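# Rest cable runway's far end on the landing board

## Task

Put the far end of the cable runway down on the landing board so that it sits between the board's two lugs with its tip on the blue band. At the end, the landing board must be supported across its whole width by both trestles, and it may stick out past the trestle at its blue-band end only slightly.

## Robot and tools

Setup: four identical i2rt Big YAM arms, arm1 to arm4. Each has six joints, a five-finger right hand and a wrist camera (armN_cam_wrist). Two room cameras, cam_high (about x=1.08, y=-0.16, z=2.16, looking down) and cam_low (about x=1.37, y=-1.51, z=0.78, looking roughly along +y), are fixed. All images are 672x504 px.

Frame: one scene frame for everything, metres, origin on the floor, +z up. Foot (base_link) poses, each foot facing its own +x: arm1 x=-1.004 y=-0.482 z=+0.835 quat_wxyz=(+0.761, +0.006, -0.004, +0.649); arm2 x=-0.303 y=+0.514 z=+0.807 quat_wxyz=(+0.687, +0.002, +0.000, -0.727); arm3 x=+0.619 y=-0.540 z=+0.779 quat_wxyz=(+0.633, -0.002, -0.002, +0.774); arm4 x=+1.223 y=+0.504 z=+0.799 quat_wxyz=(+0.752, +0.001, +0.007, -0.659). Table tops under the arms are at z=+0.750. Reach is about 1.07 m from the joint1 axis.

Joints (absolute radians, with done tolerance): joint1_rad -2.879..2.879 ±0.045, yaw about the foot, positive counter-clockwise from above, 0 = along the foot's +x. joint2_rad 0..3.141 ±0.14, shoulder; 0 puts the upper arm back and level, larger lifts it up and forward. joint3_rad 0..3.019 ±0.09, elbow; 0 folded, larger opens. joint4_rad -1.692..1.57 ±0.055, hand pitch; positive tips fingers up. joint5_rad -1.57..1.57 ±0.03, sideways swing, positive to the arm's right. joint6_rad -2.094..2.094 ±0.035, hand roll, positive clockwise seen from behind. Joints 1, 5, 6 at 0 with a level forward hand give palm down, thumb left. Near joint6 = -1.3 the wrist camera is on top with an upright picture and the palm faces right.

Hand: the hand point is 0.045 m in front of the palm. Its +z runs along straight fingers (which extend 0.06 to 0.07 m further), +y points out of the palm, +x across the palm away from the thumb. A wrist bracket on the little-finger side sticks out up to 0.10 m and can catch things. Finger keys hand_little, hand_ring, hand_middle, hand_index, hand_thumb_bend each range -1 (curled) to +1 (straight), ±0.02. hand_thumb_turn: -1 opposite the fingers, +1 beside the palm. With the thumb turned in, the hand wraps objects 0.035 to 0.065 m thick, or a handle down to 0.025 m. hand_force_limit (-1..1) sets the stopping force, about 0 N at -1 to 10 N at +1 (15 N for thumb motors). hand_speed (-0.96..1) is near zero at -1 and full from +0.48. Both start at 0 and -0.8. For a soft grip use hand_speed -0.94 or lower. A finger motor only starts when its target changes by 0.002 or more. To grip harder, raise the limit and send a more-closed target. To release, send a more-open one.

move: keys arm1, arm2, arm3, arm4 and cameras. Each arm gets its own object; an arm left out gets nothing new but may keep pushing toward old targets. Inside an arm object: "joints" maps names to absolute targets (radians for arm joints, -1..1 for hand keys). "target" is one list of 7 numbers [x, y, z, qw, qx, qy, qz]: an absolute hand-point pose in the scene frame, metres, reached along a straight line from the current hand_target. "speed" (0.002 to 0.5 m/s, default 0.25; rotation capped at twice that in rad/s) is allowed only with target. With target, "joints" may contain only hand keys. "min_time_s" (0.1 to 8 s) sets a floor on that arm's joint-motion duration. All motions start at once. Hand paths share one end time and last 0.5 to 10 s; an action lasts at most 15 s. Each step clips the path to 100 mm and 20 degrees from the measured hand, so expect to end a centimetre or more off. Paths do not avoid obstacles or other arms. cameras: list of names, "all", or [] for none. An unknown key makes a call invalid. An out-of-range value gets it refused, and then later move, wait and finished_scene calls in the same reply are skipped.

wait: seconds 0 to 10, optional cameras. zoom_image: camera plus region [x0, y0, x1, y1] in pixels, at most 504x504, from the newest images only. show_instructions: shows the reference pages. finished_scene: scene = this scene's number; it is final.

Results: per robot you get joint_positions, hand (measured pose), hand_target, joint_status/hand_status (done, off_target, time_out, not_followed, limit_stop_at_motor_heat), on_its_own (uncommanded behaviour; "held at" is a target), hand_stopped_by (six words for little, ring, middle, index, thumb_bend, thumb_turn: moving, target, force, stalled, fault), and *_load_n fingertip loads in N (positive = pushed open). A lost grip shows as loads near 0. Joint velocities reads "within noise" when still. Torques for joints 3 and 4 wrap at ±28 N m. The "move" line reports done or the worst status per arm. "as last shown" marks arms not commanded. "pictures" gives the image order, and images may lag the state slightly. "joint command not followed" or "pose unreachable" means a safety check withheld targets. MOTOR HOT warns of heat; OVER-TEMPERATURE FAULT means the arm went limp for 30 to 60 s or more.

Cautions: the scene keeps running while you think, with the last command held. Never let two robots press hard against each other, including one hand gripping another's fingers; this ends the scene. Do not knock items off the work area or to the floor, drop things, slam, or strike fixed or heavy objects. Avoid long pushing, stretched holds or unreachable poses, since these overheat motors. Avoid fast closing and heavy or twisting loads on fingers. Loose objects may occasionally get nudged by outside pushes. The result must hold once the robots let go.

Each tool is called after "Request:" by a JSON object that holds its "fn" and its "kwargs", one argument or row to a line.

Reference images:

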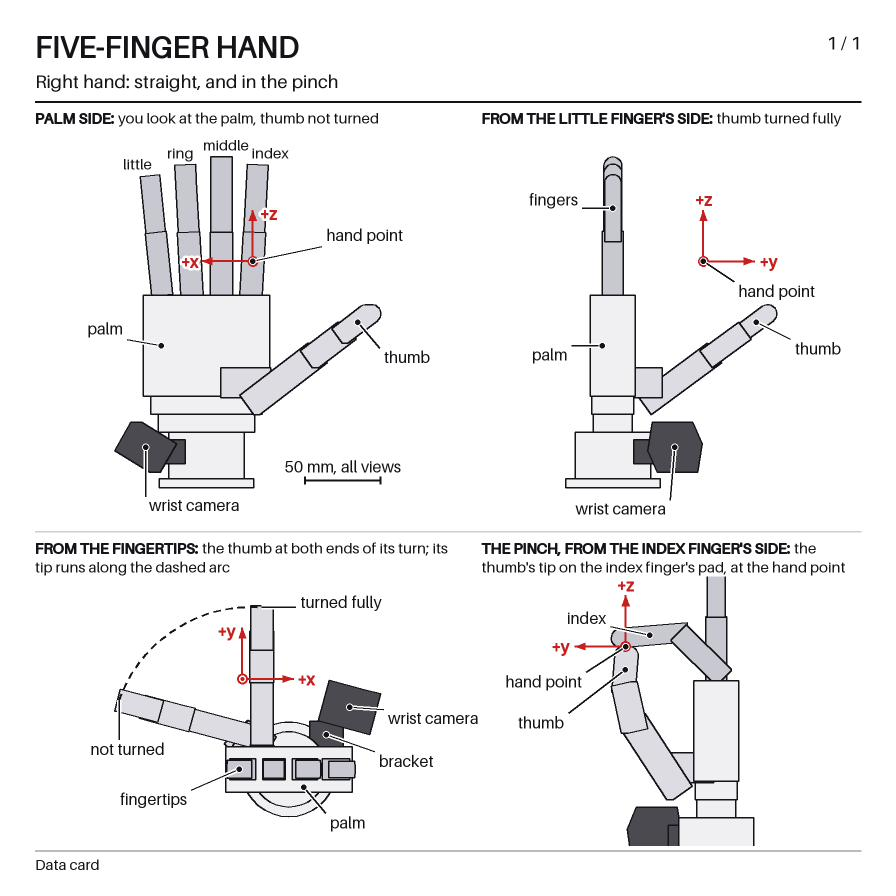

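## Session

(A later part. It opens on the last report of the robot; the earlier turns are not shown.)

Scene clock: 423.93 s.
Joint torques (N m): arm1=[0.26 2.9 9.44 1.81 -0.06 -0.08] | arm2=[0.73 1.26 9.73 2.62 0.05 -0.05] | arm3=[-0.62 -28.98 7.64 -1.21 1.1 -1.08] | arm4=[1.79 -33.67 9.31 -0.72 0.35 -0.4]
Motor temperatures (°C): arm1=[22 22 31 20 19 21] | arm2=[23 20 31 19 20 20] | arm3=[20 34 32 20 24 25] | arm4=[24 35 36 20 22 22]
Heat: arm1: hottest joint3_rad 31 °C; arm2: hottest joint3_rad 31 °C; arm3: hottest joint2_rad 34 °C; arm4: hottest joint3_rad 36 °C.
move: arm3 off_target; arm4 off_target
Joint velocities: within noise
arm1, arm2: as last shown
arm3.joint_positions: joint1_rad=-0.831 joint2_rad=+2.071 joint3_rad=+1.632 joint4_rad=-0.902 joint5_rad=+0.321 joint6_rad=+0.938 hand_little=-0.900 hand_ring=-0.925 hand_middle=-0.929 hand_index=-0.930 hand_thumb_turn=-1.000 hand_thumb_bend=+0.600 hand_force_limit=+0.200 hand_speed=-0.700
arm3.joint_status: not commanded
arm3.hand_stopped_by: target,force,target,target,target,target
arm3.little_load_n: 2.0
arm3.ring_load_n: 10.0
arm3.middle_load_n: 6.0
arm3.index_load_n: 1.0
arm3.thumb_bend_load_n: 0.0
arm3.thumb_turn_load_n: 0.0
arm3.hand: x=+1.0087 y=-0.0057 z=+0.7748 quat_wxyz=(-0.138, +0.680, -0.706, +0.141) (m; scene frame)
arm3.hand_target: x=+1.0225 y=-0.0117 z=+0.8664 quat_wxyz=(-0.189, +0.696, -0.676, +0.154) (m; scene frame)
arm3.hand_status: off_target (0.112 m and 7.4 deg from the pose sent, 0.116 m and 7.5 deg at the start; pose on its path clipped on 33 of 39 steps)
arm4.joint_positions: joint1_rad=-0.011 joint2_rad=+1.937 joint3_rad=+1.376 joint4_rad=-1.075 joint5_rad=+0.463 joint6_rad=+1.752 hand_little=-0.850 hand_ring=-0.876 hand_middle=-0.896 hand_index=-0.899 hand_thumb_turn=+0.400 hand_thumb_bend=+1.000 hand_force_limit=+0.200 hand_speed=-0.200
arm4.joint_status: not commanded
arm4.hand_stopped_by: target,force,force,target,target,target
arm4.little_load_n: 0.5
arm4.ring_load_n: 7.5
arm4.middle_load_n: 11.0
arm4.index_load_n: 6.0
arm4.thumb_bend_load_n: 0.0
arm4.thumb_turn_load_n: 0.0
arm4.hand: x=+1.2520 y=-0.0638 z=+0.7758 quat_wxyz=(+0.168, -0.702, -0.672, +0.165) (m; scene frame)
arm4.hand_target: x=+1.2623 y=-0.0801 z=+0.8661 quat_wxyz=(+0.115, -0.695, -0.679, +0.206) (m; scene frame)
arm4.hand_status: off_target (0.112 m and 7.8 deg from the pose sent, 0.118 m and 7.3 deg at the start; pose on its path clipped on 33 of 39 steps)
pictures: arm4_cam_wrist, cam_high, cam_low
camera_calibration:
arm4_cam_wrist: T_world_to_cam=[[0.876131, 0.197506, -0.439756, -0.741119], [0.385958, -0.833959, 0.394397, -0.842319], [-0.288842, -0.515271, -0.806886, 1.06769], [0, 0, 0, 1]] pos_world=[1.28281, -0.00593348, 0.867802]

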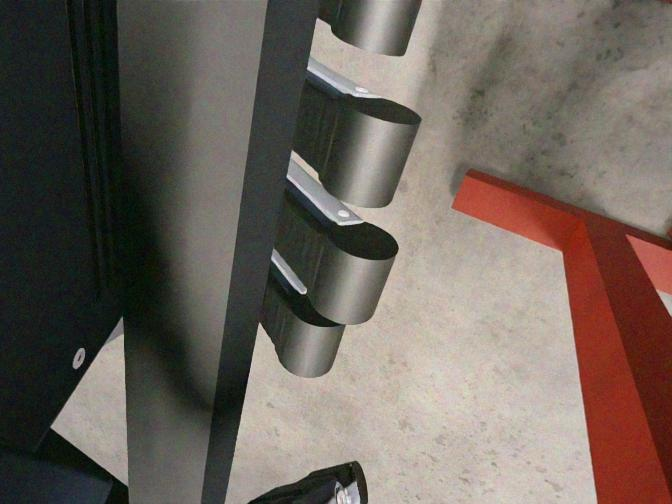

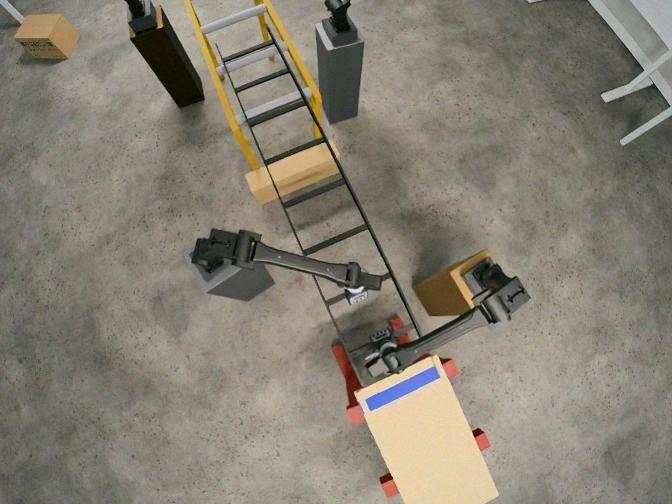

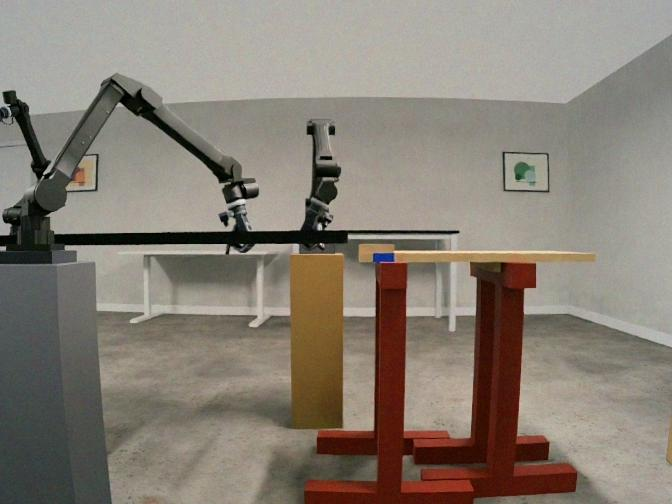

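Request:
{"fn": "move", "kwargs": {
  "arm4": {"target":[1.30,-0.098,0.885,0.114,-0.696,-0.681,0.205],"speed":0.06},
  "arm3": {"target":[1.06,-0.020,0.885,-0.190,0.700,-0.675,0.151],"speed":0.06},
  "cameras": ["cam_low","cam_high"]
}}

Request:
{"fn": "zoom_image", "kwargs": {
  "camera": "cam_low",
  "region": [290, 210, 430, 290]
}}

Request:
{"fn": "zoom_image", "kwargs": {
  "camera": "cam_high",
  "region": [335, 340, 405, 410]
}}

Scene clock: 438.67 s.
Joint torques (N m): arm1=[0.73 3.14 9.22 1.91 -0.07 -0.08] | arm2=[0.73 1.26 9.72 2.62 0.05 -0.05] | arm3=[-2.73 -27.05 9.96 -1.42 0.94 -1.32] | arm4=[3.96 -29.63 13.3 -1.87 0.23 -0.07]
Motor temperatures (°C): arm1=[22 22 31 20 19 21] | arm2=[23 20 31 19 20 20] | arm3=[20 36 32 20 24 25] | arm4=[24 38 35 20 22 22]
Heat: arm1: hottest joint3_rad 31 °C; arm2: hottest joint3_rad 31 °C; arm3: hottest joint2_rad 36 °C; arm4: hottest joint2_rad 38 °C.
move: arm3 off_target; arm4 off_target
Joint velocities: within noise
arm1, arm2: as last shown
arm3.joint_positions: joint1_rad=-0.849 joint2_rad=+2.071 joint3_rad=+1.632 joint4_rad=-0.884 joint5_rad=+0.313 joint6_rad=+0.920 hand_little=-0.900 hand_ring=-0.925 hand_middle=-0.929 hand_index=-0.930 hand_thumb_turn=-1.000 hand_thumb_bend=+0.600 hand_force_limit=+0.200 hand_speed=-0.700
arm3.joint_status: not commanded
arm3.hand_stopped_by: target,force,target,target,target,target
arm3.little_load_n: 0.5
arm3.ring_load_n: 8.5
arm3.middle_load_n: 6.5
arm3.index_load_n: 3.5
arm3.thumb_bend_load_n: 0.0
arm3.thumb_turn_load_n: 0.0
arm3.hand: x=+1.0189 y=-0.0085 z=+0.7756 quat_wxyz=(-0.144, +0.680, -0.706, +0.138) (m; scene frame)
arm3.hand_target: x=+1.0516 y=-0.0198 z=+0.8638 quat_wxyz=(-0.190, +0.695, -0.676, +0.155) (m; scene frame)
arm3.hand_status: off_target (0.117 m and 6.9 deg from the pose sent, 0.122 m and 7.4 deg at the start; pose on its path clipped on 33 of 39 steps)
arm4.joint_positions: joint1_rad=+0.010 joint2_rad=+1.937 joint3_rad=+1.375 joint4_rad=-1.073 joint5_rad=+0.464 joint6_rad=+1.772 hand_little=-0.850 hand_ring=-0.876 hand_middle=-0.896 hand_index=-0.899 hand_thumb_turn=+0.400 hand_thumb_bend=+1.000 hand_force_limit=+0.200 hand_speed=-0.200
arm4.joint_status: not commanded
arm4.hand_stopped_by: target,force,force,target,target,target
arm4.little_load_n: 0.0
arm4.ring_load_n: 5.0
arm4.middle_load_n: 10.5
arm4.index_load_n: 8.0
arm4.thumb_bend_load_n: 0.0
arm4.thumb_turn_load_n: 0.0
arm4.hand: x=+1.2630 y=-0.0643 z=+0.7758 quat_wxyz=(+0.165, -0.702, -0.672, +0.169) (m; scene frame)
arm4.hand_target: x=+1.2921 y=-0.0879 z=+0.8623 quat_wxyz=(+0.113, -0.695, -0.680, +0.204) (m; scene frame)
arm4.hand_status: off_target (0.120 m and 7.2 deg from the pose sent, 0.124 m and 7.8 deg at the start; pose on its path clipped on 33 of 39 steps)
pictures: cam_high, cam_low

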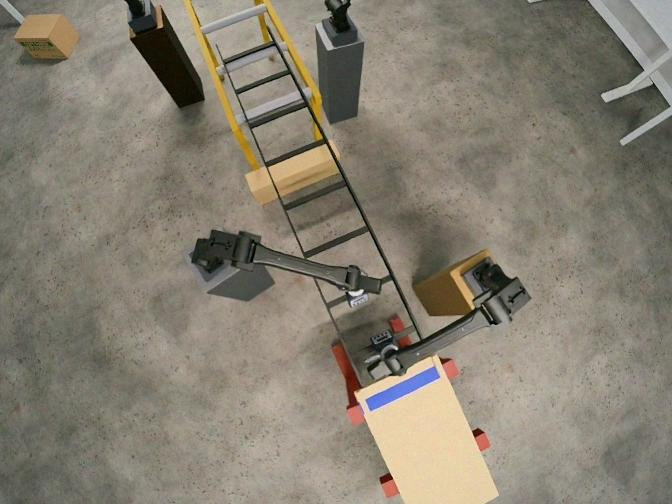

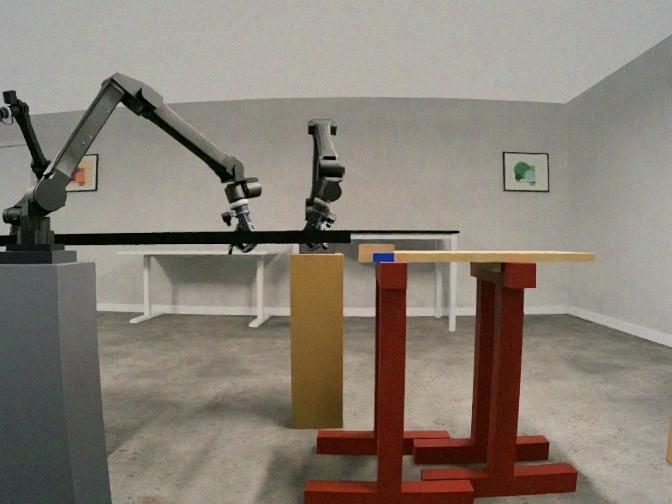

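Scaled by 3.600 from the camera's 672x504 image, which has a finer 960x720 frame.

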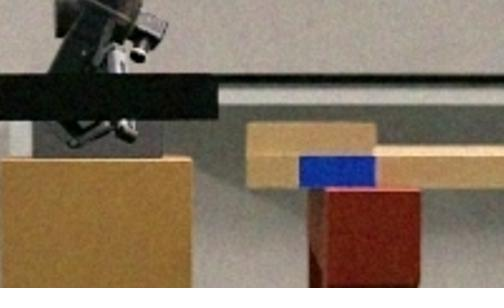

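Scaled by 7.200 from the camera's 672x504 image, which has a finer 960x720 frame.

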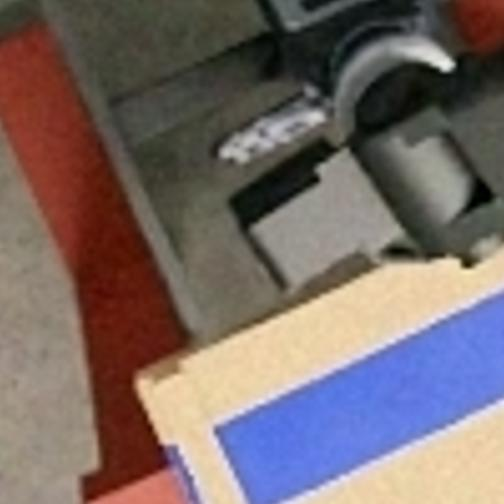

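Request:
{"fn": "move", "kwargs": {
  "arm4": {"target":[1.335,-0.100,0.883,0.114,-0.696,-0.681,0.205],"speed":0.06},
  "arm3": {"target":[1.095,-0.022,0.883,-0.190,0.700,-0.675,0.151],"speed":0.06},
  "cameras": ["cam_low","cam_high"]
}}

Request:
{"fn": "zoom_image", "kwargs": {
  "camera": "cam_low",
  "region": [290, 210, 430, 290]
}}

Request:
{"fn": "zoom_image", "kwargs": {
  "camera": "cam_high",
  "region": [335, 340, 405, 410]
}}

Scene clock: 446.57 s.
Joint torques (N m): arm1=[0.03 3.08 9.57 1.83 -0.01 -0.03] | arm2=[0.79 1.32 9.72 2.63 0.05 -0.05] | arm3=[-2.67 -25.93 12.27 -2.32 0.81 -1.21] | arm4=[4.13 -29.22 15.54 -2.17 0.27 -0.13]
Motor temperatures (°C): arm1=[22 22 31 20 19 21] | arm2=[23 20 31 19 20 20] | arm3=[20 36 33 20 24 25] | arm4=[24 38 35 20 22 22]
Heat: arm1: hottest joint3_rad 31 °C; arm2: hottest joint3_rad 31 °C; arm3: hottest joint2_rad 36 °C; arm4: hottest joint2_rad 38 °C.
move: arm3 off_target; arm4 off_target
Joint velocities: within noise
arm1.joint_positions: joint1_rad=-0.250 joint2_rad=+0.585 joint3_rad=+1.358 joint4_rad=-1.387 joint5_rad=-0.041 joint6_rad=-1.071 hand_little=+1.000 hand_ring=+1.000 hand_middle=+1.000 hand_index=+1.000 hand_thumb_turn=+1.000 hand_thumb_bend=+1.000 hand_force_limit=+0.000 hand_speed=-0.800
arm1.joint_status: not commanded
arm1.hand_stopped_by: target,target,target,target,target,target
arm1.little_load_n: 0.0
arm1.ring_load_n: 0.0
arm1.middle_load_n: 0.0
arm1.index_load_n: 0.0
arm1.thumb_bend_load_n: 0.0
arm1.thumb_turn_load_n: 0.0
arm1.hand: x=-0.8941 y=-0.3121 z=+1.2986 quat_wxyz=(-0.359, +0.834, +0.295, +0.298) (m; scene frame)
arm1.hand_target: x=-0.8942 y=-0.3125 z=+1.3111 quat_wxyz=(-0.368, +0.827, +0.293, +0.307) (m; scene frame)
arm1.hand_status: not commanded
arm2.joint_positions: joint1_rad=+0.185 joint2_rad=+0.617 joint3_rad=+1.439 joint4_rad=-1.253 joint5_rad=+0.225 joint6_rad=-1.440 hand_little=+1.000 hand_ring=+1.000 hand_middle=+1.000 hand_index=+1.000 hand_thumb_turn=+1.000 hand_thumb_bend=+1.000 hand_force_limit=+0.000 hand_speed=-0.800
arm2.joint_status: not commanded
arm2.hand_stopped_by: target,target,target,target,target,target
arm2.little_load_n: 0.0
arm2.ring_load_n: 0.0
arm2.middle_load_n: 0.0
arm2.index_load_n: 0.0
arm2.thumb_bend_load_n: 0.0
arm2.thumb_turn_load_n: 0.0
arm2.hand: x=-0.3731 y=+0.2771 z=+1.3504 quat_wxyz=(+0.399, +0.548, -0.636, +0.367) (m; scene frame)
arm2.hand_target: x=-0.3734 y=+0.2796 z=+1.3607 quat_wxyz=(+0.405, +0.543, -0.633, +0.375) (m; scene frame)
arm2.hand_status: not commanded
arm3.joint_positions: joint1_rad=-0.898 joint2_rad=+2.096 joint3_rad=+1.693 joint4_rad=-0.885 joint5_rad=+0.296 joint6_rad=+0.859 hand_little=-0.900 hand_ring=-0.925 hand_middle=-0.929 hand_index=-0.930 hand_thumb_turn=-1.000 hand_thumb_bend=+0.600 hand_force_limit=+0.200 hand_speed=-0.700
arm3.joint_status: not commanded
arm3.hand_stopped_by: target,force,target,target,target,target
arm3.little_load_n: 0.0
arm3.ring_load_n: 7.5
arm3.middle_load_n: 6.5
arm3.index_load_n: 4.5
arm3.thumb_bend_load_n: 0.0
arm3.thumb_turn_load_n: 0.0
arm3.hand: x=+1.0547 y=-0.0129 z=+0.7836 quat_wxyz=(-0.153, +0.682, -0.703, +0.136) (m; scene frame)
arm3.hand_target: x=+1.0891 y=-0.0237 z=+0.8722 quat_wxyz=(-0.193, +0.695, -0.675, +0.154) (m; scene frame)
arm3.hand_status: off_target (0.108 m and 6.0 deg from the pose sent, 0.132 m and 6.9 deg at the start; pose on its path clipped on 47 of 51 steps)
arm4.joint_positions: joint1_rad=+0.078 joint2_rad=+1.943 joint3_rad=+1.413 joint4_rad=-1.134 joint5_rad=+0.466 joint6_rad=+1.845 hand_little=-0.850 hand_ring=-0.876 hand_middle=-0.896 hand_index=-0.899 hand_thumb_turn=+0.400 hand_thumb_bend=+1.000 hand_force_limit=+0.200 hand_speed=-0.200
arm4.joint_status: not commanded
arm4.hand_stopped_by: target,force,force,target,target,target
arm4.little_load_n: 0.0
arm4.ring_load_n: 5.0
arm4.middle_load_n: 10.5
arm4.index_load_n: 8.0
arm4.thumb_bend_load_n: 0.0
arm4.thumb_turn_load_n: 0.0
arm4.hand: x=+1.2993 y=-0.0654 z=+0.7854 quat_wxyz=(+0.165, -0.701, -0.672, +0.174) (m; scene frame)
arm4.hand_target: x=+1.3299 y=-0.0915 z=+0.8715 quat_wxyz=(+0.112, -0.695, -0.680, +0.205) (m; scene frame)
arm4.hand_status: off_target (0.109 m and 6.9 deg from the pose sent, 0.134 m and 7.2 deg at the start; pose on its path clipped on 47 of 51 steps)
pictures: cam_high, cam_low

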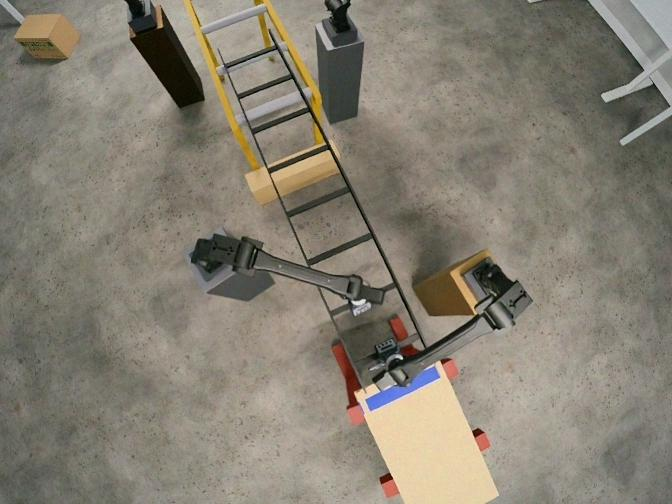

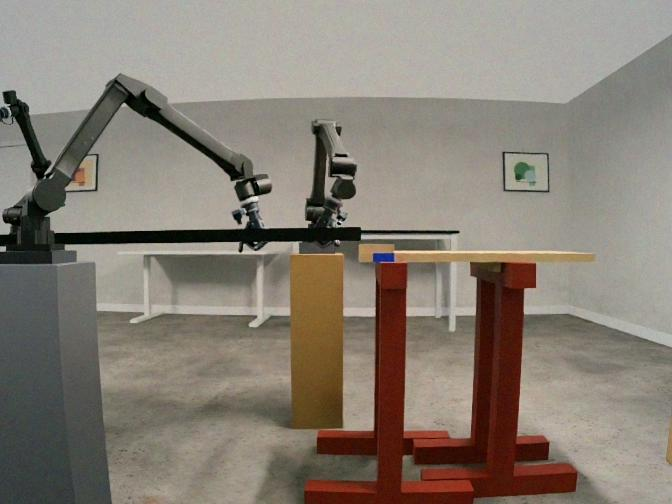

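Scaled by 3.600 from the camera's 672x504 image, which has a finer 960x720 frame.

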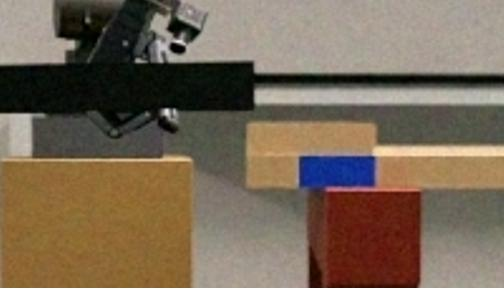

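Scaled by 7.200 from the camera's 672x504 image, which has a finer 960x720 frame.

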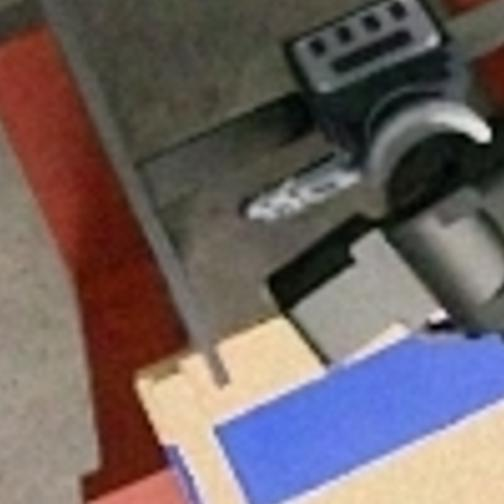

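Request:
{"fn": "move", "kwargs": {
  "arm4": {"target":[1.365,-0.106,0.883,0.114,-0.696,-0.681,0.205],"speed":0.06},
  "arm3": {"target":[1.125,-0.027,0.883,-0.190,0.700,-0.675,0.151],"speed":0.06},
  "cameras": ["cam_low","cam_high"]
}}

Request:
{"fn": "zoom_image", "kwargs": {
  "camera": "cam_low",
  "region": [290, 210, 430, 290]
}}

Request:
{"fn": "zoom_image", "kwargs": {
  "camera": "cam_high",
  "region": [335, 340, 405, 410]
}}

Request:
{"fn": "zoom_image", "kwargs": {
  "camera": "cam_high",
  "region": [395, 310, 465, 380]
}}

Scene clock: 455.57 s.
Joint torques (N m): arm1=[0.56 2.84 9.51 1.81 -0.02 -0.02] | arm2=[0.79 1.32 9.72 2.63 0.05 -0.05] | arm3=[-3.02 -26.4 11.66 -1.69 0.87 -1.26] | arm4=[4.25 -29.04 14.78 -2.02 0.33 -0.09]
Motor temperatures (°C): arm1=[22 22 31 20 19 21] | arm2=[23 20 31 19 20 20] | arm3=[20 36 33 20 24 25] | arm4=[24 39 35 20 22 21]
Heat: arm1: hottest joint3_rad 31 °C; arm2: hottest joint3_rad 31 °C; arm3: hottest joint2_rad 36 °C; arm4: hottest joint2_rad 39 °C.
move: arm3 off_target; arm4 off_target
Joint velocities: within noise
arm1, arm2: as last shown
arm3.joint_positions: joint1_rad=-0.922 joint2_rad=+2.143 joint3_rad=+1.738 joint4_rad=-0.885 joint5_rad=+0.285 joint6_rad=+0.837 hand_little=-0.900 hand_ring=-0.925 hand_middle=-0.929 hand_index=-0.930 hand_thumb_turn=-1.000 hand_thumb_bend=+0.600 hand_force_limit=+0.200 hand_speed=-0.700
arm3.joint_status: not commanded
arm3.hand_stopped_by: target,force,target,target,target,target
arm3.little_load_n: 0.0
arm3.ring_load_n: 8.5
arm3.middle_load_n: 6.5
arm3.index_load_n: 4.5
arm3.thumb_bend_load_n: 0.0
arm3.thumb_turn_load_n: 0.5
arm3.hand: x=+1.0733 y=-0.0139 z=+0.7711 quat_wxyz=(-0.149, +0.682, -0.703, +0.134) (m; scene frame)
arm3.hand_target: x=+1.1118 y=-0.0267 z=+0.8580 quat_wxyz=(-0.192, +0.695, -0.676, +0.155) (m; scene frame)
arm3.hand_status: off_target (0.124 m and 6.4 deg from the pose sent, 0.123 m and 6.0 deg at the start; pose on its path clipped on 32 of 36 steps)
arm4.joint_positions: joint1_rad=+0.113 joint2_rad=+1.981 joint3_rad=+1.428 joint4_rad=-1.134 joint5_rad=+0.467 joint6_rad=+1.887 hand_little=-0.850 hand_ring=-0.876 hand_middle=-0.896 hand_index=-0.899 hand_thumb_turn=+0.400 hand_thumb_bend=+1.000 hand_force_limit=+0.200 hand_speed=-0.200
arm4.joint_status: not commanded
arm4.hand_stopped_by: target,force,force,target,target,target
arm4.little_load_n: 0.0
arm4.ring_load_n: 5.5
arm4.middle_load_n: 11.0
arm4.index_load_n: 8.0
arm4.thumb_bend_load_n: 0.0
arm4.thumb_turn_load_n: 0.0
arm4.hand: x=+1.3184 y=-0.0661 z=+0.7700 quat_wxyz=(+0.168, -0.700, -0.672, +0.174) (m; scene frame)
arm4.hand_target: x=+1.3524 y=-0.0918 z=+0.8550 quat_wxyz=(+0.112, -0.695, -0.680, +0.204) (m; scene frame)
arm4.hand_status: off_target (0.129 m and 7.2 deg from the pose sent, 0.124 m and 6.9 deg at the start; pose on its path clipped on 32 of 36 steps)
pictures: cam_high, cam_low

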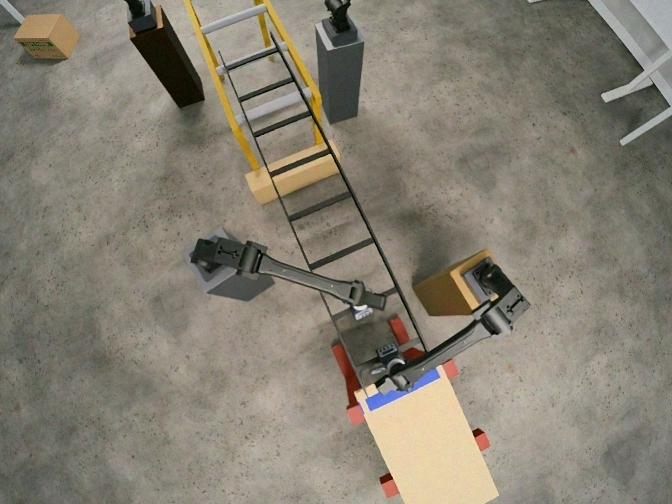

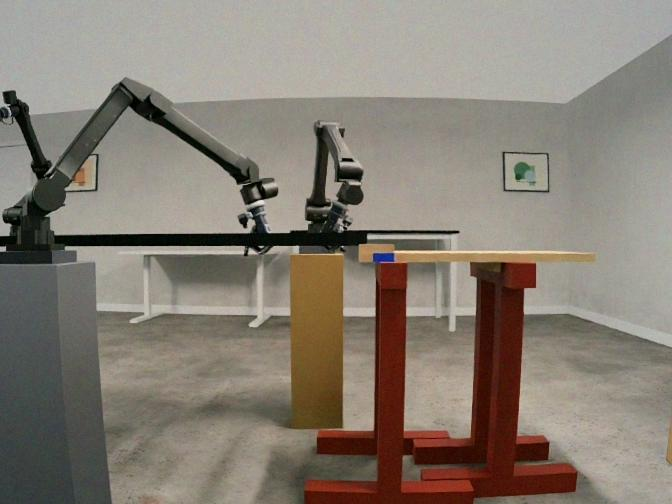

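Scaled by 3.600 from the camera's 672x504 image, which has a finer 960x720 frame.

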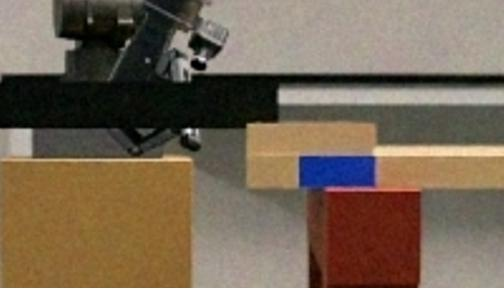

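Scaled by 7.200 from the camera's 672x504 image, which has a finer 960x720 frame.

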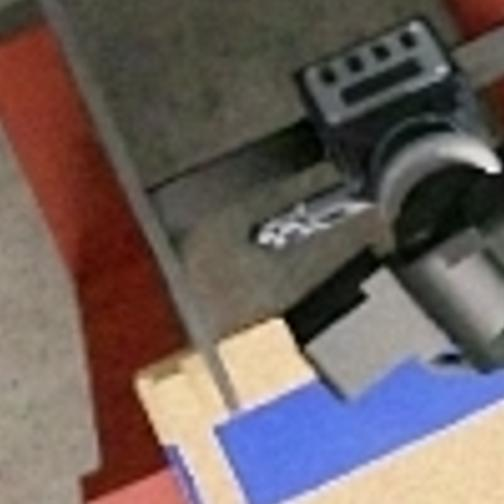

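Scaled by 7.200 from the camera's 672x504 image, which has a finer 960x720 frame.

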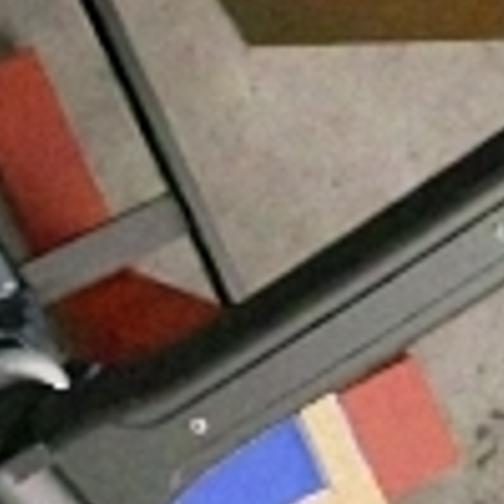

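Request:
{"fn": "move", "kwargs": {
  "arm4": {"target":[1.392,-0.108,0.878,0.114,-0.696,-0.681,0.205],"speed":0.06},
  "arm3": {"target":[1.150,-0.028,0.878,-0.190,0.700,-0.675,0.151],"speed":0.06},
  "cameras": ["cam_low","cam_high"]
}}

Request:
{"fn": "zoom_image", "kwargs": {
  "camera": "cam_low",
  "region": [290, 210, 430, 290]
}}

Request:
{"fn": "zoom_image", "kwargs": {
  "camera": "cam_high",
  "region": [335, 340, 405, 410]
}}

Request:
{"fn": "zoom_image", "kwargs": {
  "camera": "cam_high",
  "region": [395, 310, 465, 380]
}}

Scene clock: 470.43 s.
Joint torques (N m): arm1=[0.26 2.67 9.47 1.78 -0.09 -0.07] | arm2=[0.79 1.26 9.72 2.63 0.05 -0.05] | arm3=[-3.02 -26.4 12.41 -2.03 0.79 -1.2] | arm4=[3.9 -29.16 15.41 -2.1 0.26 -0.09]
Motor temperatures (°C): arm1=[22 22 31 20 19 21] | arm2=[23 20 31 19 20 20] | arm3=[20 37 34 20 24 25] | arm4=[24 39 36 20 22 21]
Heat: arm1: hottest joint3_rad 31 °C; arm2: hottest joint3_rad 31 °C; arm3: hottest joint2_rad 37 °C; arm4: hottest joint2_rad 39 °C.
move: arm3 off_target; arm4 off_target
Joint velocities: within noise
arm1, arm2: as last shown
arm3.joint_positions: joint1_rad=-0.952 joint2_rad=+2.183 joint3_rad=+1.803 joint4_rad=-0.892 joint5_rad=+0.274 joint6_rad=+0.802 hand_little=-0.900 hand_ring=-0.925 hand_middle=-0.929 hand_index=-0.930 hand_thumb_turn=-1.000 hand_thumb_bend=+0.600 hand_force_limit=+0.200 hand_speed=-0.700
arm3.joint_status: not commanded
arm3.hand_stopped_by: target,force,target,target,target,target
arm3.little_load_n: 0.0
arm3.ring_load_n: 7.0
arm3.middle_load_n: 6.0
arm3.index_load_n: 4.0
arm3.thumb_bend_load_n: 0.0
arm3.thumb_turn_load_n: 0.0
arm3.hand: x=+1.0993 y=-0.0141 z=+0.7699 quat_wxyz=(-0.153, +0.684, -0.701, +0.133) (m; scene frame)
arm3.hand_target: x=+1.1381 y=-0.0281 z=+0.8568 quat_wxyz=(-0.193, +0.695, -0.675, +0.154) (m; scene frame)
arm3.hand_status: off_target (0.120 m and 5.9 deg from the pose sent, 0.132 m and 6.4 deg at the start; pose on its path clipped on 43 of 46 steps)
arm4.joint_positions: joint1_rad=+0.160 joint2_rad=+2.003 joint3_rad=+1.458 joint4_rad=-1.164 joint5_rad=+0.467 joint6_rad=+1.939 hand_little=-0.850 hand_ring=-0.876 hand_middle=-0.896 hand_index=-0.899 hand_thumb_turn=+0.400 hand_thumb_bend=+1.000 hand_force_limit=+0.200 hand_speed=-0.200
arm4.joint_status: not commanded
arm4.hand_stopped_by: target,force,force,target,target,target
arm4.little_load_n: 0.0
arm4.ring_load_n: 4.5
arm4.middle_load_n: 10.5
arm4.index_load_n: 7.5
arm4.thumb_bend_load_n: 0.0
arm4.thumb_turn_load_n: -0.5
arm4.hand: x=+1.3444 y=-0.0664 z=+0.7679 quat_wxyz=(+0.169, -0.700, -0.671, +0.177) (m; scene frame)
arm4.hand_target: x=+1.3795 y=-0.0934 z=+0.8524 quat_wxyz=(+0.112, -0.695, -0.680, +0.204) (m; scene frame)
arm4.hand_status: off_target (0.127 m and 7.1 deg from the pose sent, 0.137 m and 7.2 deg at the start; pose on its path clipped on 43 of 46 steps)
pictures: cam_high, cam_low

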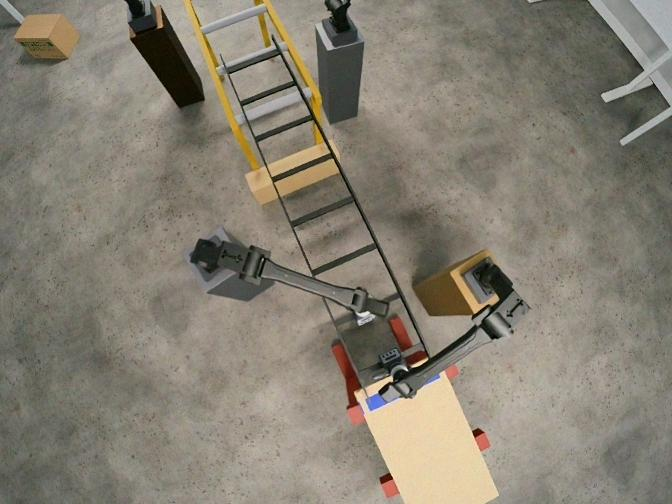

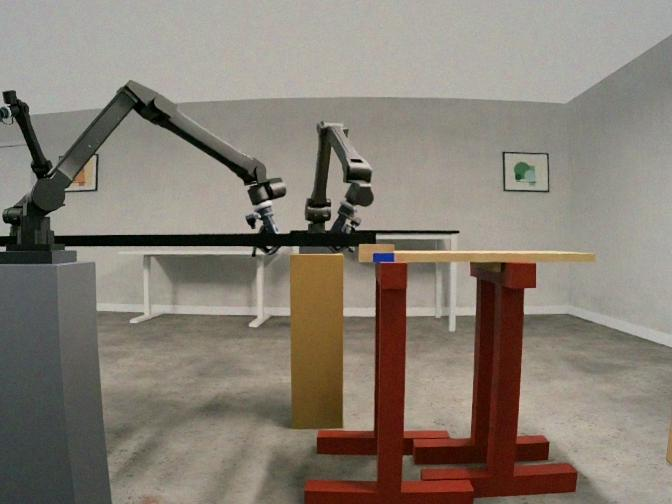

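Scaled by 3.600 from the camera's 672x504 image, which has a finer 960x720 frame.

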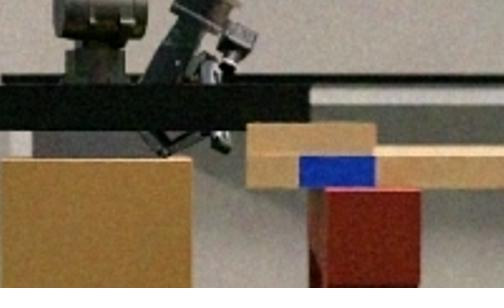

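Scaled by 7.200 from the camera's 672x504 image, which has a finer 960x720 frame.

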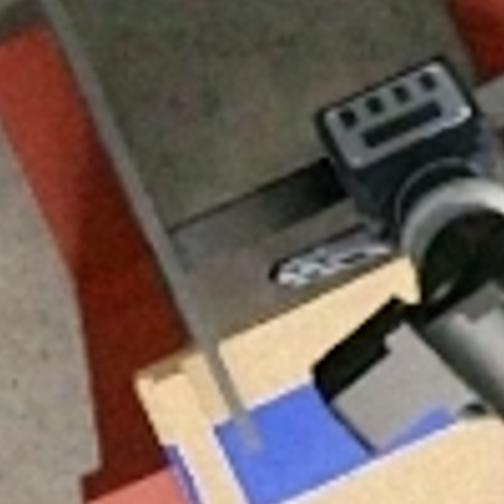

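Scaled by 7.200 from the camera's 672x504 image, which has a finer 960x720 frame.

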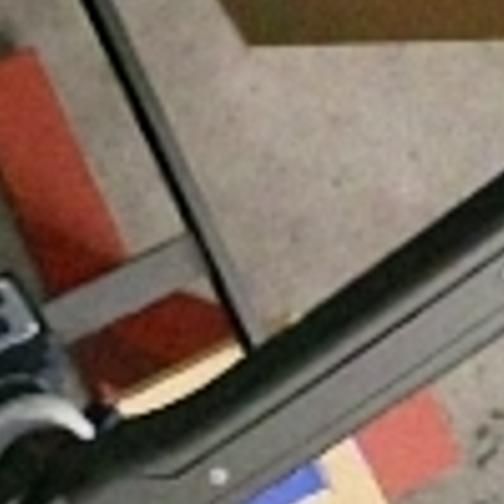

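Request:
{"fn": "move", "kwargs": {
  "arm4": {"target":[1.410,-0.108,0.865,0.114,-0.696,-0.681,0.205],"speed":0.06},
  "arm3": {"target":[1.168,-0.028,0.865,-0.190,0.700,-0.675,0.151],"speed":0.06},
  "cameras": ["cam_low","cam_high"]
}}

Request:
{"fn": "zoom_image", "kwargs": {
  "camera": "cam_low",
  "region": [290, 210, 430, 290]
}}

Request:
{"fn": "zoom_image", "kwargs": {
  "camera": "cam_high",
  "region": [335, 340, 405, 410]
}}

Request:
{"fn": "zoom_image", "kwargs": {
  "camera": "cam_high",
  "region": [395, 310, 465, 380]
}}

Scene clock: 482.03 s.
Joint torques (N m): arm1=[0.26 2.43 9.4 1.63 -0.07 -0.05] | arm2=[0.79 1.2 9.73 2.62 0.05 -0.05] | arm3=[-3.14 -26.4 12.86 -1.69 0.88 -1.19] | arm4=[3.55 -29.04 16.05 -1.74 0.32 -0.23]
Motor temperatures (°C): arm1=[22 22 31 20 19 21] | arm2=[23 20 31 19 20 20] | arm3=[20 36 34 20 24 25] | arm4=[24 40 37 20 21 21]
Heat: arm1: hottest joint3_rad 31 °C; arm2: hottest joint3_rad 31 °C; arm3: hottest joint2_rad 36 °C; arm4: hottest joint2_rad 40 °C.
move: arm3 off_target; arm4 off_target
Joint velocities: within noise
arm1, arm2: as last shown
arm3.joint_positions: joint1_rad=-0.977 joint2_rad=+2.219 joint3_rad=+1.870 joint4_rad=-0.923 joint5_rad=+0.262 joint6_rad=+0.778 hand_little=-0.900 hand_ring=-0.925 hand_middle=-0.929 hand_index=-0.930 hand_thumb_turn=-1.000 hand_thumb_bend=+0.600 hand_force_limit=+0.200 hand_speed=-0.700
arm3.joint_status: not commanded
arm3.hand_stopped_by: target,force,target,target,target,target
arm3.little_load_n: 0.0
arm3.ring_load_n: 8.0
arm3.middle_load_n: 6.5
arm3.index_load_n: 4.5
arm3.thumb_bend_load_n: 0.0
arm3.thumb_turn_load_n: 0.0
arm3.hand: x=+1.1194 y=-0.0159 z=+0.7707 quat_wxyz=(-0.150, +0.685, -0.701, +0.131) (m; scene frame)
arm3.hand_target: x=+1.1611 y=-0.0302 z=+0.8566 quat_wxyz=(-0.193, +0.695, -0.676, +0.154) (m; scene frame)
arm3.hand_status: off_target (0.107 m and 6.3 deg from the pose sent, 0.118 m and 5.9 deg at the start; pose on its path clipped on 35 of 38 steps)
arm4.joint_positions: joint1_rad=+0.197 joint2_rad=+2.026 joint3_rad=+1.498 joint4_rad=-1.205 joint5_rad=+0.466 joint6_rad=+1.984 hand_little=-0.850 hand_ring=-0.876 hand_middle=-0.896 hand_index=-0.899 hand_thumb_turn=+0.400 hand_thumb_bend=+1.000 hand_force_limit=+0.200 hand_speed=-0.200
arm4.joint_status: not commanded
arm4.hand_stopped_by: target,force,force,target,target,target
arm4.little_load_n: 0.0
arm4.ring_load_n: 5.5
arm4.middle_load_n: 11.0
arm4.index_load_n: 8.0
arm4.thumb_bend_load_n: -0.5
arm4.thumb_turn_load_n: 5.0
arm4.hand: x=+1.3652 y=-0.0678 z=+0.7684 quat_wxyz=(+0.172, -0.700, -0.670, +0.178) (m; scene frame)
arm4.hand_target: x=+1.4020 y=-0.0968 z=+0.8520 quat_wxyz=(+0.112, -0.695, -0.680, +0.205) (m; scene frame)
arm4.hand_status: off_target (0.114 m and 7.4 deg from the pose sent, 0.124 m and 7.1 deg at the start; pose on its path clipped on 35 of 38 steps)
pictures: cam_high, cam_low

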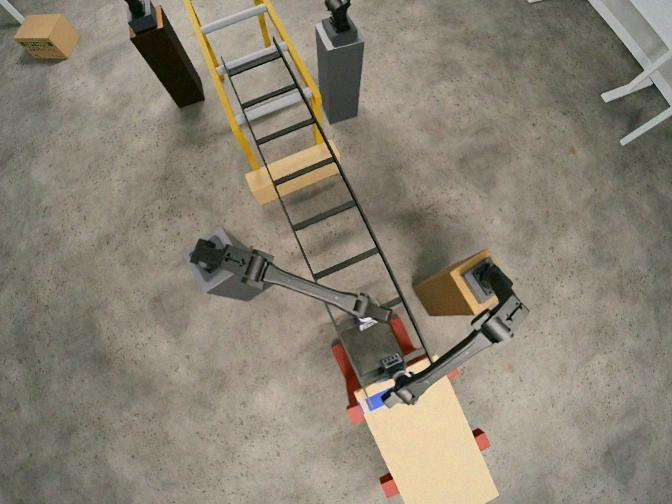

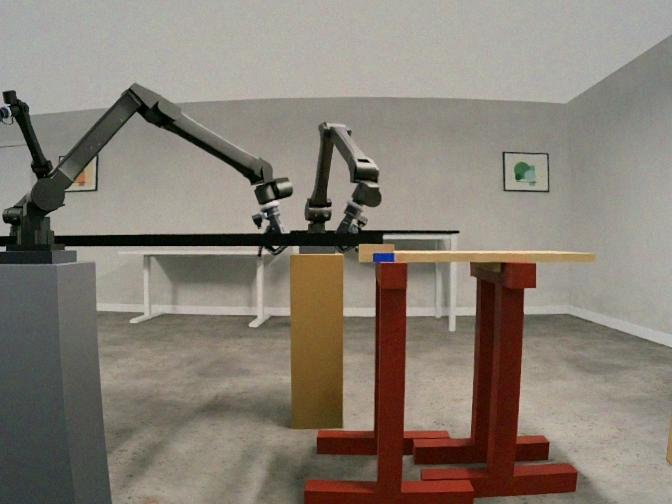

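Scaled by 3.600 from the camera's 672x504 image, which has a finer 960x720 frame.

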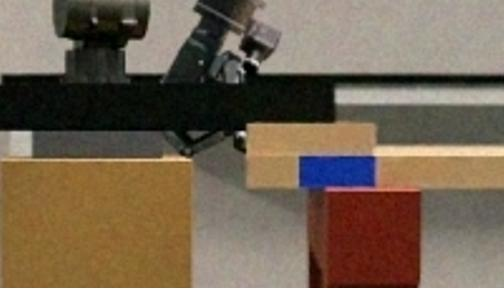

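Scaled by 7.200 from the camera's 672x504 image, which has a finer 960x720 frame.

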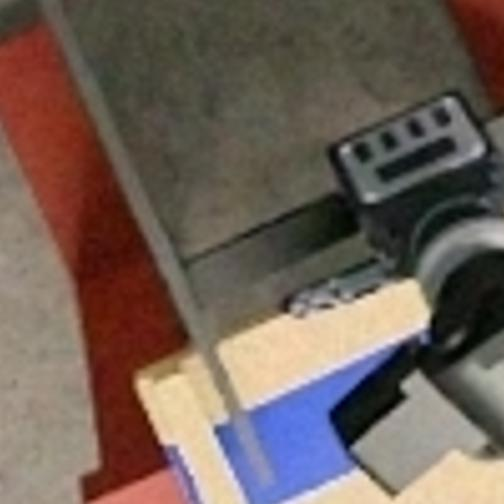

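Scaled by 7.200 from the camera's 672x504 image, which has a finer 960x720 frame.

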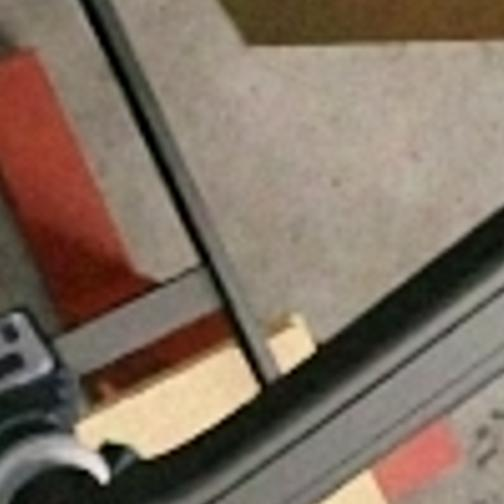

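Request:
{"fn": "move", "kwargs": {
  "arm4": {"target":[1.388,-0.088,0.815,0.120,-0.696,-0.681,0.200],"speed":0.05,"joints":{"hand_thumb_bend":0.7,"hand_speed":-0.6}},
  "arm3": {"target":[1.142,-0.024,0.815,-0.180,0.698,-0.679,0.150],"speed":0.05},
  "cameras": ["cam_low"]
}}

Request:
{"fn": "zoom_image", "kwargs": {
  "camera": "cam_low",
  "region": [290, 210, 430, 290]
}}

Scene clock: 503.30 s.
Joint torques (N m): arm1=[-0.03 3.43 9.5 1.89 -0.08 -0.09] | arm2=[0.79 1.32 9.72 2.62 0.05 -0.05] | arm3=[-1.08 -26.4 7.77 -0.06 0.83 -0.89] | arm4=[1.67 -29.1 9.25 -0.23 0.45 -0.19]
Motor temperatures (°C): arm1=[22 22 31 20 19 21] | arm2=[23 19 31 19 20 20] | arm3=[20 33 34 20 24 25] | arm4=[24 40 37 20 21 21]
Heat: arm1: hottest joint3_rad 31 °C; arm2: hottest joint3_rad 31 °C; arm3: hottest joint3_rad 34 °C; arm4: hottest joint2_rad 40 °C.
move: arm3 off_target; arm4 off_target
Joint velocities: within noise
arm1, arm2: as last shown
arm2.middle_load_n: 0.5
arm3.joint_positions: joint1_rad=-0.977 joint2_rad=+2.239 joint3_rad=+1.870 joint4_rad=-0.908 joint5_rad=+0.270 joint6_rad=+0.780 hand_little=-0.900 hand_ring=-0.925 hand_middle=-0.929 hand_index=-0.930 hand_thumb_turn=-1.000 hand_thumb_bend=+0.600 hand_force_limit=+0.200 hand_speed=-0.700
arm3.joint_status: not commanded
arm3.hand_stopped_by: target,force,target,target,target,target
arm3.little_load_n: 0.5
arm3.ring_load_n: 8.0
arm3.middle_load_n: 6.0
arm3.index_load_n: 2.5
arm3.thumb_bend_load_n: 0.0
arm3.thumb_turn_load_n: 0.0
arm3.hand: x=+1.1216 y=-0.0161 z=+0.7573 quat_wxyz=(-0.147, +0.683, -0.702, +0.135) (m; scene frame)
arm3.hand_target: x=+1.1412 y=-0.0243 z=+0.8133 quat_wxyz=(-0.179, +0.696, -0.679, +0.152) (m; scene frame)
arm3.hand_status: off_target (0.062 m and 5.2 deg from the pose sent, 0.050 m and 5.1 deg at the start)
arm4.joint_positions: joint1_rad=+0.197 joint2_rad=+2.046 joint3_rad=+1.485 joint4_rad=-1.159 joint5_rad=+0.461 joint6_rad=+1.978 hand_little=-0.850 hand_ring=-0.876 hand_middle=-0.896 hand_index=-0.899 hand_thumb_turn=+0.400 hand_thumb_bend=+0.700 hand_force_limit=+0.200 hand_speed=-0.600
arm4.joint_status: all done
arm4.hand_stopped_by: target,force,force,target,target,target
arm4.little_load_n: 0.0
arm4.ring_load_n: 4.5
arm4.middle_load_n: 11.0
arm4.index_load_n: 9.5
arm4.thumb_bend_load_n: 0.0
arm4.thumb_turn_load_n: 0.0
arm4.hand: x=+1.3672 y=-0.0699 z=+0.7526 quat_wxyz=(+0.166, -0.700, -0.672, +0.178) (m; scene frame)
arm4.hand_target: x=+1.3870 y=-0.0861 z=+0.8131 quat_wxyz=(+0.120, -0.695, -0.680, +0.200) (m; scene frame)
arm4.hand_status: off_target (0.068 m and 5.9 deg from the pose sent, 0.056 m and 6.6 deg at the start)
pictures: cam_low

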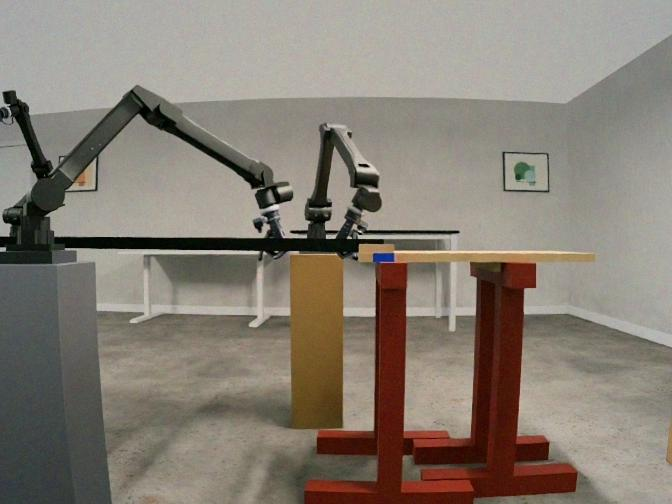

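Scaled by 3.600 from the camera's 672x504 image, which has a finer 960x720 frame.

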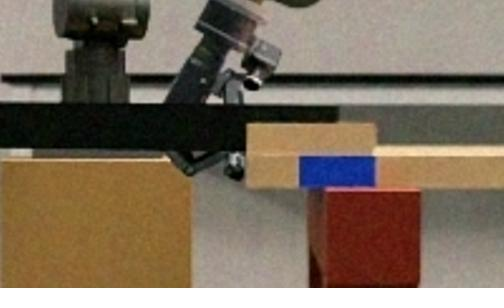

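Request:
{"fn": "move", "kwargs": {
  "arm4": {"target":[1.379,-0.079,0.785,0.135,-0.696,-0.680,0.192],"speed":0.05},
  "arm3": {"target":[1.133,-0.021,0.785,-0.165,0.694,-0.685,0.145],"speed":0.05},
  "cameras": ["cam_low","cam_high"]
}}

Request:
{"fn": "zoom_image", "kwargs": {
  "camera": "cam_low",
  "region": [290, 210, 430, 290]
}}

Request:
{"fn": "zoom_image", "kwargs": {
  "camera": "cam_high",
  "region": [335, 340, 405, 410]
}}

Request:
{"fn": "zoom_image", "kwargs": {
  "camera": "cam_high",
  "region": [395, 310, 465, 380]
}}

Scene clock: 511.00 s.
Joint torques (N m): arm1=[0.67 2.43 9.58 1.77 -0.06 -0.08] | arm2=[0.79 1.26 9.72 2.62 0.05 -0.05] | arm3=[-0.38 -24.12 6.94 0.21 0.61 -0.65] | arm4=[1.14 -26.81 7.53 0.43 0.42 -0.17]
Motor temperatures (°C): arm1=[22 22 31 20 19 21] | arm2=[23 19 31 19 20 20] | arm3=[20 34 34 20 24 25] | arm4=[24 40 37 20 22 21]
Heat: arm1: hottest joint3_rad 31 °C; arm2: hottest joint3_rad 31 °C; arm3: hottest joint2_rad 34 °C; arm4: hottest joint2_rad 40 °C.
move: arm3 off_target; arm4 off_target
Joint velocities: within noise
arm1, arm2: as last shown
arm2.middle_load_n: 0.0
arm3.joint_positions: joint1_rad=-0.977 joint2_rad=+2.243 joint3_rad=+1.870 joint4_rad=-0.903 joint5_rad=+0.271 joint6_rad=+0.783 hand_little=-0.900 hand_ring=-0.925 hand_middle=-0.929 hand_index=-0.930 hand_thumb_turn=-1.000 hand_thumb_bend=+0.600 hand_force_limit=+0.200 hand_speed=-0.700
arm3.joint_status: not commanded
arm3.hand_stopped_by: target,force,target,target,target,target
arm3.little_load_n: 0.0
arm3.ring_load_n: 7.0
arm3.middle_load_n: 5.5
arm3.index_load_n: 2.5
arm3.thumb_bend_load_n: 0.0
arm3.thumb_turn_load_n: 0.0
arm3.hand: x=+1.1224 y=-0.0155 z=+0.7552 quat_wxyz=(-0.148, +0.682, -0.703, +0.135) (m; scene frame)
arm3.hand_target: x=+1.1328 y=-0.0210 z=+0.7843 quat_wxyz=(-0.164, +0.694, -0.686, +0.146) (m; scene frame)
arm3.hand_status: off_target (0.032 m and 3.4 deg from the pose sent, 0.030 m and 3.3 deg at the start)
arm4.joint_positions: joint1_rad=+0.197 joint2_rad=+2.046 joint3_rad=+1.473 joint4_rad=-1.141 joint5_rad=+0.460 joint6_rad=+1.973 hand_little=-0.850 hand_ring=-0.876 hand_middle=-0.896 hand_index=-0.899 hand_thumb_turn=+0.400 hand_thumb_bend=+0.700 hand_force_limit=+0.200 hand_speed=-0.600
arm4.joint_status: not commanded
arm4.hand_stopped_by: target,force,force,target,target,target
arm4.little_load_n: 0.0
arm4.ring_load_n: 2.5
arm4.middle_load_n: 8.5
arm4.index_load_n: 8.5
arm4.thumb_bend_load_n: 0.0
arm4.thumb_turn_load_n: 0.5
arm4.hand: x=+1.3672 y=-0.0688 z=+0.7489 quat_wxyz=(+0.163, -0.699, -0.673, +0.178) (m; scene frame)
arm4.hand_target: x=+1.3787 y=-0.0784 z=+0.7843 quat_wxyz=(+0.135, -0.695, -0.679, +0.192) (m; scene frame)
arm4.hand_status: off_target (0.039 m and 3.7 deg from the pose sent, 0.036 m and 4.0 deg at the start)
pictures: cam_high, cam_low

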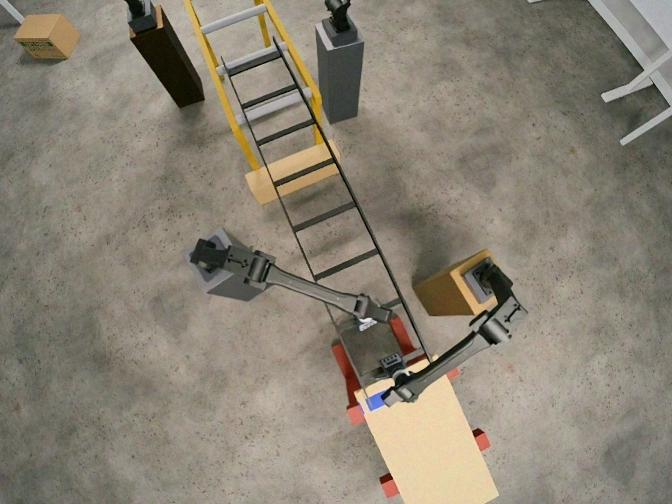

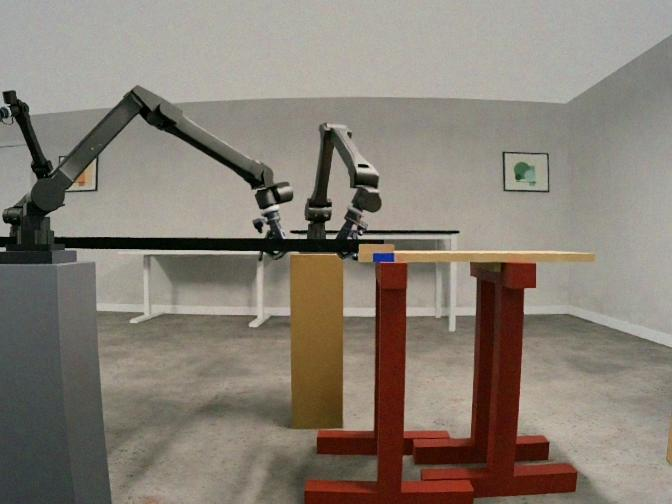

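Scaled by 3.600 from the camera's 672x504 image, which has a finer 960x720 frame.

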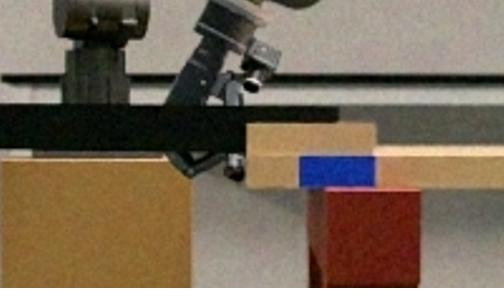

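Scaled by 7.200 from the camera's 672x504 image, which has a finer 960x720 frame.

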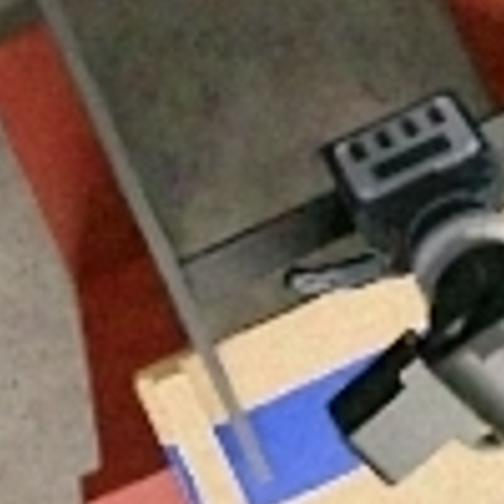

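Scaled by 7.200 from the camera's 672x504 image, which has a finer 960x720 frame.

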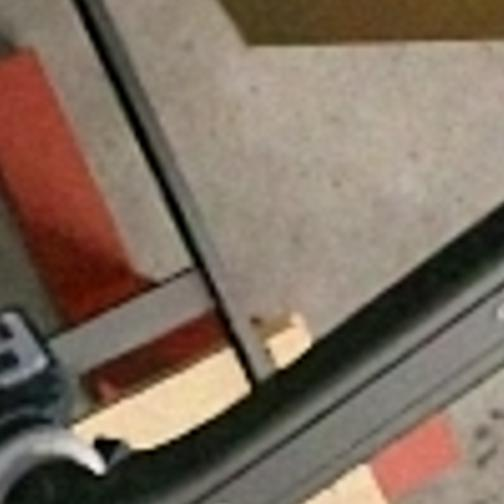

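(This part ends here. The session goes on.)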